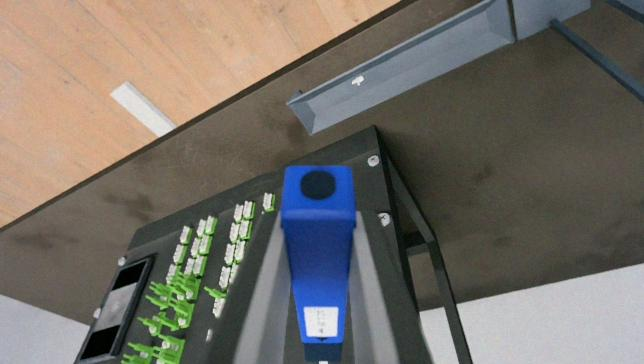

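>>> {"fn": "move", "kwargs": {
  "target": {"side": "left", "x": 0.26, "y": 0.1, "z": 1.05, "quat_wxyz": [0.6968, -0.1203, -0.1203, 0.6968]},
  "min_time_s": 1.2,
  "cameras": ["left_wrist_camera", "head_camera"]
}}

Scene clock: 135.90 s.
Joint torques (N m): left_arm=[-6.83 2.59 9.94 0.65 -0.28 -0.91 0.13] | right_arm=[0.07 -8.06 -4.66 -7.89 1.51 1.67 -0.05]
External joint torques (N m): left_arm=[1.27 0.27 1.05 -0.85 -0.24 -0.41 0.13] | right_arm=[-1.46 -0.5 -0.64 -0.72 0.7 0.53 -0.03]
Wrist force (N): left_arm=[-2.5 0.7 -1.9] | right_arm=[-0.2 10.2 -2.7]
Wrist torque (N m): left_arm=[-0.06 -0.52 0.05] | right_arm=[-0.57 -0.27 -0.21]
Wrist force, peak (N): left_arm=[-3.4 1.9 -1.6] | right_arm=[0.1 10.4 -2.7]
move: short
base_odometry: x=+0.160 y=+0.007 heading=+0.043
lidar_m: 1.15 0.89 1.67 2.25 2.34 3.25 4.67 3.28 2.44 2.35 1.62 0.95
base_status: not commanded
joint_positions: torso_squat_rad=+0.500 torso_shift_rad=+0.000 torso_pitch_rad=+0.200 torso_yaw_rad=-0.600 left_shoulder_pitch_rad=+1.072 left_shoulder_roll_rad=+1.859 left_shoulder_yaw_rad=+1.216 left_elbow_rad=-2.348 left_forearm_roll_rad=+1.629 left_wrist_pitch_rad=+1.186 left_hand_roll_rad=+2.705 left_gripper_m=+0.016 right_shoulder_pitch_rad=+0.485 right_shoulder_roll_rad=-0.767 right_shoulder_yaw_rad=+0.565 right_elbow_rad=-2.063 right_forearm_roll_rad=+1.685 right_wrist_pitch_rad=+0.691 right_hand_roll_rad=-0.565 right_gripper_m=+0.046 head_pan_rad=+0.000 head_tilt_rad=+0.450
joint_status: all done
wheel_motors_off: 0
motor_effort: left_wheel=+0(1) right_wheel=+0(2)
contact_limits: left_gripper_m 550 mA
chest: x=-0.1666 y=-0.0003 z=+1.1981 quat_wxyz=(+0.951, -0.030, +0.095, -0.294) (m; base frame)
left_hand: x=+0.2604 y=+0.1003 z=+1.0501 quat_wxyz=(+0.782, -0.120, +0.013, +0.612) (m; base frame)
left_hand_status: short (checked arc, as near as the solve gets, planned for 1.2 s): 1 mm and 20.6 deg off. The place is met; only the turn is off.
right_hand: x=-0.0955 y=-0.4078 z=+0.9514 quat_wxyz=(+0.655, -0.590, -0.267, +0.391) (m; base frame)
pictures: head_camera, left_wrist_camera

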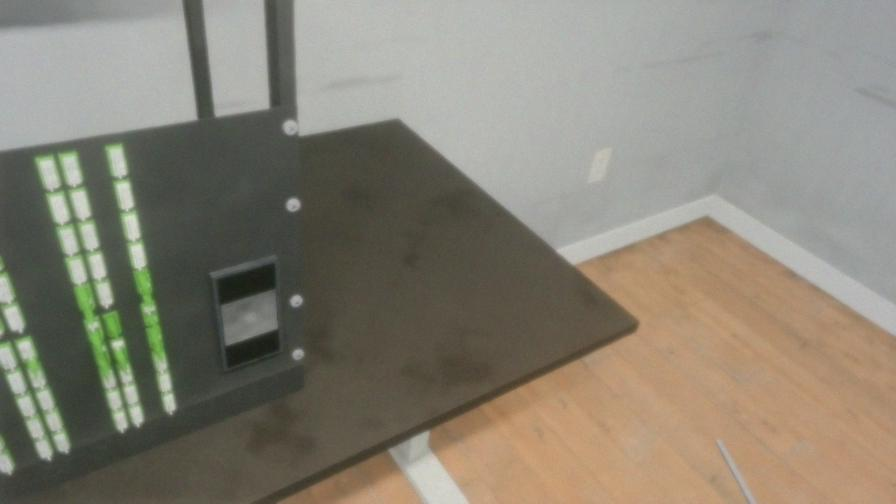

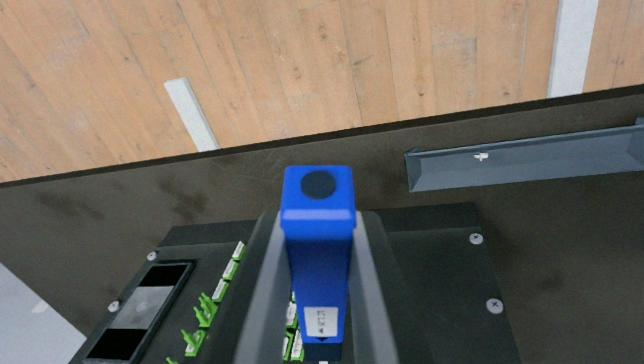

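>>> {"fn": "move", "kwargs": {
  "joints": {"torso_yaw_rad": -0.1},
  "min_time_s": 1.5,
  "cameras": []
}}

>>> {"fn": "move", "kwargs": {
  "target": {"side": "left", "x": 0.26, "y": 0.02, "z": 1.03, "quat_wxyz": [0.6968, -0.1203, -0.1203, 0.6968]},
  "min_time_s": 1.5,
  "cameras": ["left_wrist_camera", "head_camera"]
}}

Scene clock: 138.83 s.
Joint torques (N m): left_arm=[-6.34 1.38 9.98 1.2 -0.32 -0.7 0.17] | right_arm=[0.79 -6.59 -3.29 -8 1.41 1.6 0.04]
External joint torques (N m): left_arm=[1.48 0.26 1.37 -0.77 -0.2 -0.37 0.17] | right_arm=[-1.28 -0.27 -0.16 -0.44 0.52 0.61 0.05]
Wrist force (N): left_arm=[-3.2 0.2 -1.8] | right_arm=[-0.7 10.3 -3.1]
Wrist torque (N m): left_arm=[-0.02 -0.56 0.07] | right_arm=[-0.56 -0.26 -0.21]
Wrist force, peak (N): left_arm=[-3.4 0.3 -1.7] | right_arm=[-0.5 10.5 -3.1]
move: done
base_odometry: x=+0.160 y=+0.007 heading=+0.043
lidar_m: 1.15 0.90 1.67 2.25 2.35 3.25 4.67 3.29 2.43 2.35 1.63 0.95
base_status: not commanded
joint_positions: torso_squat_rad=+0.500 torso_shift_rad=+0.000 torso_pitch_rad=+0.200 torso_yaw_rad=-0.100 left_shoulder_pitch_rad=+1.072 left_shoulder_roll_rad=+1.859 left_shoulder_yaw_rad=+1.216 left_elbow_rad=-2.348 left_forearm_roll_rad=+1.629 left_wrist_pitch_rad=+1.186 left_hand_roll_rad=+2.705 left_gripper_m=+0.016 right_shoulder_pitch_rad=+0.485 right_shoulder_roll_rad=-0.767 right_shoulder_yaw_rad=+0.565 right_elbow_rad=-2.063 right_forearm_roll_rad=+1.685 right_wrist_pitch_rad=+0.691 right_hand_roll_rad=-0.565 right_gripper_m=+0.046 head_pan_rad=+0.000 head_tilt_rad=+0.450
joint_status: all done
wheel_motors_off: 0
motor_effort: left_wheel=+0(1) right_wheel=+0(1)
contact_limits: left_gripper_m 550 mA
chest: x=-0.1666 y=-0.0003 z=+1.1981 quat_wxyz=(+0.994, -0.005, +0.100, -0.050) (m; base frame)
left_hand: x=+0.1593 y=+0.3028 z=+1.0705 quat_wxyz=(+0.615, -0.081, -0.046, +0.783) (m; base frame)
right_hand: x=+0.0818 y=-0.3010 z=+0.9155 quat_wxyz=(+0.569, -0.474, -0.421, +0.524) (m; base frame)
pictures: none
No camera images: "cameras" was empty.

Scene clock: 141.07 s.
Joint torques (N m): left_arm=[-21.18 -6.71 3.67 5.28 -0.5 -0.45 0.17] | right_arm=[0.72 -6.65 -3.74 -7.99 1.27 1.35 -0.14]
External joint torques (N m): left_arm=[-2.07 0.34 -1.94 -0.21 -0.44 -0.07 0.17] | right_arm=[-1.35 -0.33 -0.62 -0.42 0.39 0.36 -0.13]
Wrist force (N): left_arm=[-2.8 0.6 -2.1] | right_arm=[-1.0 10.3 -2.9]
Wrist torque (N m): left_arm=[-0.08 -0.56 0.07] | right_arm=[-0.58 -0.28 -0.21]
Wrist force, peak (N): left_arm=[-3.2 0.7 -2.4] | right_arm=[-0.9 10.6 -3.3]
move: short
base_odometry: x=+0.160 y=+0.007 heading=+0.043
lidar_m: 1.15 0.90 1.67 2.25 2.35 3.25 4.67 3.29 2.44 2.35 1.62 0.95
base_status: not commanded
joint_positions: torso_squat_rad=+0.500 torso_shift_rad=+0.000 torso_pitch_rad=+0.200 torso_yaw_rad=-0.100 left_shoulder_pitch_rad=+0.763 left_shoulder_roll_rad=+3.141 left_shoulder_yaw_rad=+0.839 left_elbow_rad=-1.751 left_forearm_roll_rad=+2.149 left_wrist_pitch_rad=+0.609 left_hand_roll_rad=+2.705 left_gripper_m=+0.016 right_shoulder_pitch_rad=+0.485 right_shoulder_roll_rad=-0.767 right_shoulder_yaw_rad=+0.565 right_elbow_rad=-2.063 right_forearm_roll_rad=+1.685 right_wrist_pitch_rad=+0.691 right_hand_roll_rad=-0.565 right_gripper_m=+0.046 head_pan_rad=+0.000 head_tilt_rad=+0.450
joint_status: all done
wheel_motors_off: 0
motor_effort: left_wheel=+1(1) right_wheel=+0(2)
contact_limits: left_gripper_m 550 mA
chest: x=-0.1666 y=-0.0004 z=+1.1981 quat_wxyz=(+0.994, -0.005, +0.100, -0.050) (m; base frame)
left_hand: x=+0.2601 y=+0.0200 z=+1.0302 quat_wxyz=(+0.732, -0.102, -0.031, +0.673) (m; base frame)
left_hand_status: short (checked arc, as near as the solve gets, planned for 1.6 s): 0 mm and 11.5 deg off. The place is met; only the turn is off.
right_hand: x=+0.0818 y=-0.3010 z=+0.9155 quat_wxyz=(+0.569, -0.474, -0.421, +0.524) (m; base frame)
pictures: head_camera, left_wrist_camera

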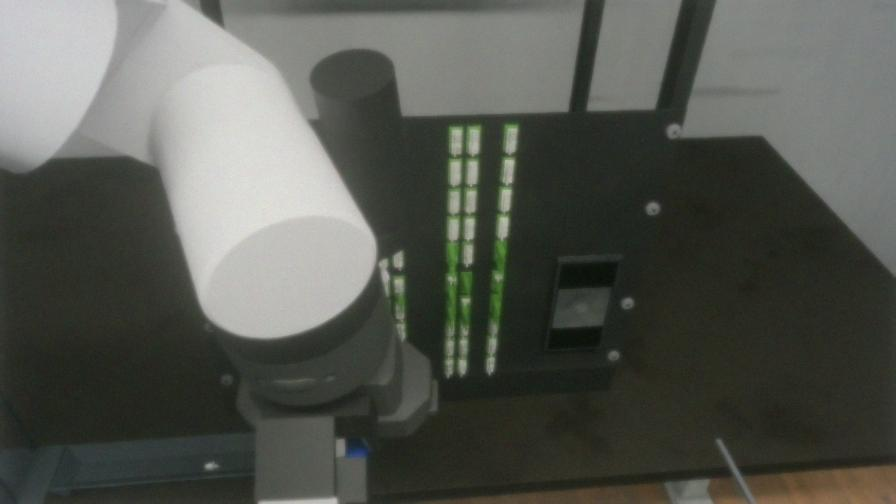

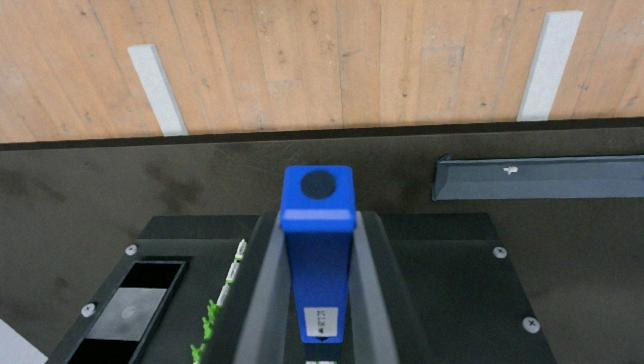

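>>> {"fn": "move", "kwargs": {
  "target": {"side": "left", "x": 0.18, "y": 0.3, "z": 1.1, "quat_wxyz": [0.7818, -0.1350, -0.1036, 0.5999]},
  "min_time_s": 1.5,
  "cameras": []
}}

>>> {"fn": "move", "kwargs": {
  "target": {"side": "left", "x": 0.13, "y": 0.48, "z": 1.12, "quat_wxyz": [0.7818, -0.1350, -0.1036, 0.5999]},
  "min_time_s": 1.5,
  "cameras": ["left_wrist_camera", "head_camera"]
}}

Scene clock: 145.33 s.
Joint torques (N m): left_arm=[-9.46 11.18 6.46 3.34 -0.59 -0.59 0.32] | right_arm=[1.38 -6.77 -3.49 -8.24 1.38 1.38 -0.02]
External joint torques (N m): left_arm=[-2.18 -0.71 -1.03 -0.57 -0.42 -0.01 0.33] | right_arm=[-0.7 -0.45 -0.36 -0.68 0.5 0.39 -0.01]
Wrist force (N): left_arm=[-3.6 1.5 -1.6] | right_arm=[-0.9 10.1 -3.0]
Wrist torque (N m): left_arm=[-0.12 -0.59 0.07] | right_arm=[-0.55 -0.25 -0.21]
Wrist force, peak (N): left_arm=[-4.6 1.9 -2.3] | right_arm=[-0.8 10.5 -3.1]
move: done
base_odometry: x=+0.160 y=+0.007 heading=+0.043
lidar_m: 1.15 0.89 1.66 2.25 2.35 3.25 4.67 3.29 2.44 2.35 1.62 0.95
base_status: not commanded
joint_positions: torso_squat_rad=+0.500 torso_shift_rad=+0.000 torso_pitch_rad=+0.200 torso_yaw_rad=-0.100 left_shoulder_pitch_rad=-0.552 left_shoulder_roll_rad=+2.237 left_shoulder_yaw_rad=-0.510 left_elbow_rad=-2.363 left_forearm_roll_rad=+1.761 left_wrist_pitch_rad=+0.786 left_hand_roll_rad=+2.138 left_gripper_m=+0.016 right_shoulder_pitch_rad=+0.485 right_shoulder_roll_rad=-0.767 right_shoulder_yaw_rad=+0.565 right_elbow_rad=-2.063 right_forearm_roll_rad=+1.685 right_wrist_pitch_rad=+0.691 right_hand_roll_rad=-0.565 right_gripper_m=+0.046 head_pan_rad=+0.000 head_tilt_rad=+0.450
joint_status: all done
wheel_motors_off: 0
motor_effort: left_wheel=+0(1) right_wheel=+0(2)
contact_limits: left_gripper_m 550 mA
chest: x=-0.1666 y=-0.0004 z=+1.1981 quat_wxyz=(+0.994, -0.005, +0.100, -0.050) (m; base frame)
left_hand: x=+0.1803 y=+0.3005 z=+1.1006 quat_wxyz=(+0.780, -0.129, -0.105, +0.603) (m; base frame)
left_hand_status: reached (checked arc, planned for 1.7 s): 1 mm and 0.8 deg off.
right_hand: x=+0.0818 y=-0.3011 z=+0.9154 quat_wxyz=(+0.569, -0.474, -0.421, +0.524) (m; base frame)
pictures: none
No camera images: "cameras" was empty.

Scene clock: 147.17 s.
Joint torques (N m): left_arm=[-3.94 11.61 6.57 4.97 -0.07 -0.79 0.34] | right_arm=[1.01 -6.47 -3.22 -8.19 1.33 1.16 0.16]
External joint torques (N m): left_arm=[-1.65 -0.72 -1.5 -0.03 -0.33 -0.16 0.34] | right_arm=[-1.07 -0.15 -0.1 -0.63 0.45 0.16 0.17]
Wrist force (N): left_arm=[-3.2 1.4 -1.7] | right_arm=[-0.9 10.0 -3.1]
Wrist torque (N m): left_arm=[-0.10 -0.52 0.06] | right_arm=[-0.53 -0.27 -0.22]
Wrist force, peak (N): left_arm=[-4.5 1.7 -2.2] | right_arm=[-0.9 10.4 -3.1]
move: done
base_odometry: x=+0.160 y=+0.007 heading=+0.043
lidar_m: 1.15 0.90 1.66 2.25 2.35 3.24 4.67 3.29 2.43 2.35 1.61 0.96
base_status: not commanded
joint_positions: torso_squat_rad=+0.500 torso_shift_rad=+0.000 torso_pitch_rad=+0.200 torso_yaw_rad=-0.100 left_shoulder_pitch_rad=-1.002 left_shoulder_roll_rad=+2.483 left_shoulder_yaw_rad=-1.317 left_elbow_rad=-1.995 left_forearm_roll_rad=+2.321 left_wrist_pitch_rad=+0.794 left_hand_roll_rad=+1.053 left_gripper_m=+0.016 right_shoulder_pitch_rad=+0.485 right_shoulder_roll_rad=-0.767 right_shoulder_yaw_rad=+0.565 right_elbow_rad=-2.063 right_forearm_roll_rad=+1.685 right_wrist_pitch_rad=+0.691 right_hand_roll_rad=-0.565 right_gripper_m=+0.046 head_pan_rad=+0.000 head_tilt_rad=+0.450
joint_status: all done
wheel_motors_off: 0
motor_effort: left_wheel=+0(1) right_wheel=+0(2)
contact_limits: left_gripper_m 550 mA
chest: x=-0.1666 y=-0.0004 z=+1.1981 quat_wxyz=(+0.994, -0.005, +0.100, -0.050) (m; base frame)
left_hand: x=+0.1302 y=+0.4792 z=+1.1201 quat_wxyz=(+0.782, -0.133, -0.106, +0.600) (m; base frame)
left_hand_status: reached (checked arc, planned for 1.5 s): 1 mm and 0.3 deg off.
right_hand: x=+0.0818 y=-0.3011 z=+0.9154 quat_wxyz=(+0.569, -0.474, -0.421, +0.524) (m; base frame)
pictures: head_camera, left_wrist_camera

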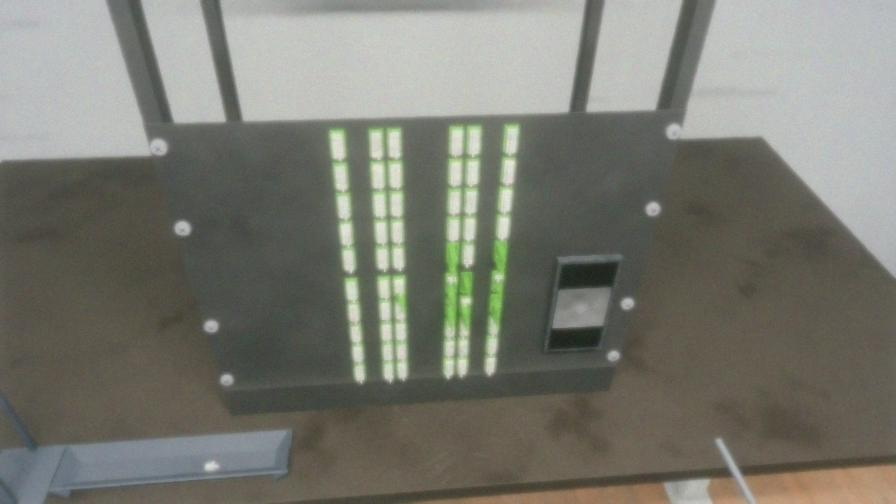

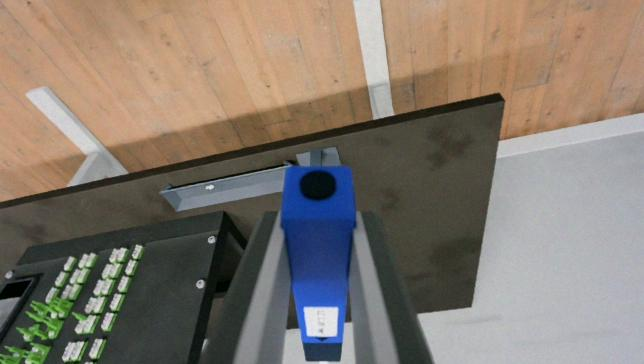

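>>> {"fn": "move", "kwargs": {
  "joints": {"left_forearm_roll_rad": -0.821, "left_wrist_pitch_rad": -0.794, "left_hand_roll_rad": -2.089},
  "min_time_s": 2.6,
  "cameras": ["left_wrist_camera"]
}}

Scene clock: 150.83 s.
Joint torques (N m): left_arm=[-3.88 11.24 6.37 4.82 0.02 0.3 0.43] | right_arm=[1.41 -6.53 -3.87 -8.34 1.46 1.37 0]
External joint torques (N m): left_arm=[-1.8 -1.08 -1.56 -0.13 -0.12 -0.16 0.44] | right_arm=[-0.66 -0.21 -0.75 -0.78 0.58 0.37 0]
Wrist force (N): left_arm=[-3.1 1.5 -1.9] | right_arm=[-1.0 10.1 -3.1]
Wrist torque (N m): left_arm=[-0.12 -0.52 0.08] | right_arm=[-0.55 -0.27 -0.21]
Wrist force, peak (N): left_arm=[-7.3 -4.0 0.2] | right_arm=[-1.1 10.5 -3.0]
move: done
base_odometry: x=+0.160 y=+0.007 heading=+0.043
lidar_m: 1.15 0.89 1.67 2.25 2.34 3.25 4.67 3.30 2.43 2.35 1.62 0.95
base_status: not commanded
joint_positions: torso_squat_rad=+0.500 torso_shift_rad=+0.000 torso_pitch_rad=+0.200 torso_yaw_rad=-0.100 left_shoulder_pitch_rad=-1.002 left_shoulder_roll_rad=+2.483 left_shoulder_yaw_rad=-1.317 left_elbow_rad=-1.995 left_forearm_roll_rad=-0.821 left_wrist_pitch_rad=-0.794 left_hand_roll_rad=-2.089 left_gripper_m=+0.016 right_shoulder_pitch_rad=+0.485 right_shoulder_roll_rad=-0.767 right_shoulder_yaw_rad=+0.565 right_elbow_rad=-2.063 right_forearm_roll_rad=+1.685 right_wrist_pitch_rad=+0.691 right_hand_roll_rad=-0.565 right_gripper_m=+0.046 head_pan_rad=+0.000 head_tilt_rad=+0.450
joint_status: all done
wheel_motors_off: 0
motor_effort: left_wheel=+0(1) right_wheel=+0(2)
contact_limits: left_gripper_m 550 mA
chest: x=-0.1666 y=-0.0004 z=+1.1981 quat_wxyz=(+0.994, -0.005, +0.100, -0.050) (m; base frame)
left_hand: x=+0.1302 y=+0.4793 z=+1.1202 quat_wxyz=(-0.782, +0.133, +0.106, -0.600) (m; base frame)
right_hand: x=+0.0818 y=-0.3011 z=+0.9154 quat_wxyz=(+0.569, -0.474, -0.421, +0.524) (m; base frame)
pictures: left_wrist_camera

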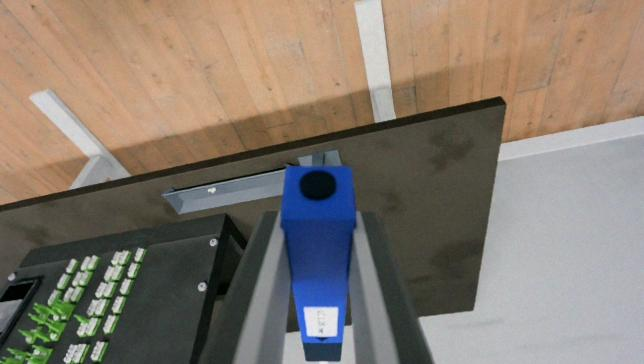

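>>> {"fn": "move", "kwargs": {
  "target": {"side": "left", "x": 0.2, "y": 0.36, "z": 1.08, "quat_wxyz": [0.6968, -0.1203, -0.1203, 0.6968]},
  "min_time_s": 1.2,
  "cameras": ["left_wrist_camera"]
}}

Scene clock: 152.60 s.
Joint torques (N m): left_arm=[-6.61 12.65 8.8 2.92 -0.57 0.13 -0.15] | right_arm=[1.28 -6.89 -4.41 -8.42 1.54 1.45 -0.01]
External joint torques (N m): left_arm=[0.86 -1.16 0.64 -0.59 -0.2 -0.24 -0.14] | right_arm=[-0.79 -0.57 -1.29 -0.85 0.66 0.45 -0.01]
Wrist force (N): left_arm=[-3.2 1.5 -2.0] | right_arm=[-1.1 10.3 -2.8]
Wrist torque (N m): left_arm=[-0.13 -0.56 0.06] | right_arm=[-0.57 -0.28 -0.21]
Wrist force, peak (N): left_arm=[-4.1 2.0 -2.3] | right_arm=[-0.9 10.6 -2.9]
move: done
base_odometry: x=+0.160 y=+0.007 heading=+0.043
lidar_m: 1.15 0.89 1.66 2.25 2.36 3.25 4.67 3.29 2.43 2.35 1.61 0.96
base_status: not commanded
joint_positions: torso_squat_rad=+0.500 torso_shift_rad=+0.000 torso_pitch_rad=+0.200 torso_yaw_rad=-0.100 left_shoulder_pitch_rad=-0.628 left_shoulder_roll_rad=+2.179 left_shoulder_yaw_rad=-0.709 left_elbow_rad=-2.232 left_forearm_roll_rad=-1.478 left_wrist_pitch_rad=-0.787 left_hand_roll_rad=-0.869 left_gripper_m=+0.016 right_shoulder_pitch_rad=+0.485 right_shoulder_roll_rad=-0.767 right_shoulder_yaw_rad=+0.565 right_elbow_rad=-2.063 right_forearm_roll_rad=+1.685 right_wrist_pitch_rad=+0.691 right_hand_roll_rad=-0.565 right_gripper_m=+0.046 head_pan_rad=+0.000 head_tilt_rad=+0.450
joint_status: all done
wheel_motors_off: 0
motor_effort: left_wheel=+0(1) right_wheel=+0(1)
contact_limits: left_gripper_m 550 mA
chest: x=-0.1666 y=-0.0004 z=+1.1981 quat_wxyz=(+0.994, -0.005, +0.100, -0.050) (m; base frame)
left_hand: x=+0.2001 y=+0.3601 z=+1.0801 quat_wxyz=(-0.697, +0.121, +0.120, -0.697) (m; base frame)
left_hand_status: reached (checked arc, planned for 1.2 s): 0 mm and 0.0 deg off.
right_hand: x=+0.0818 y=-0.3011 z=+0.9154 quat_wxyz=(+0.569, -0.474, -0.421, +0.524) (m; base frame)
pictures: left_wrist_camera

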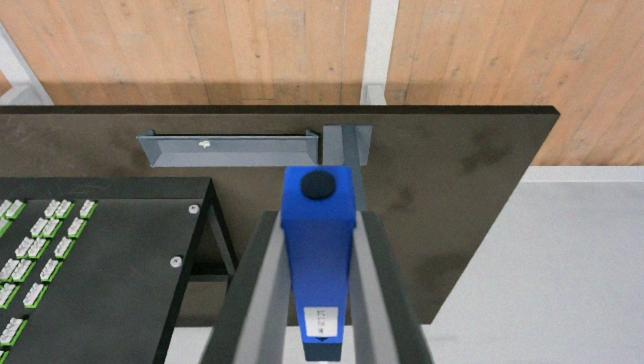

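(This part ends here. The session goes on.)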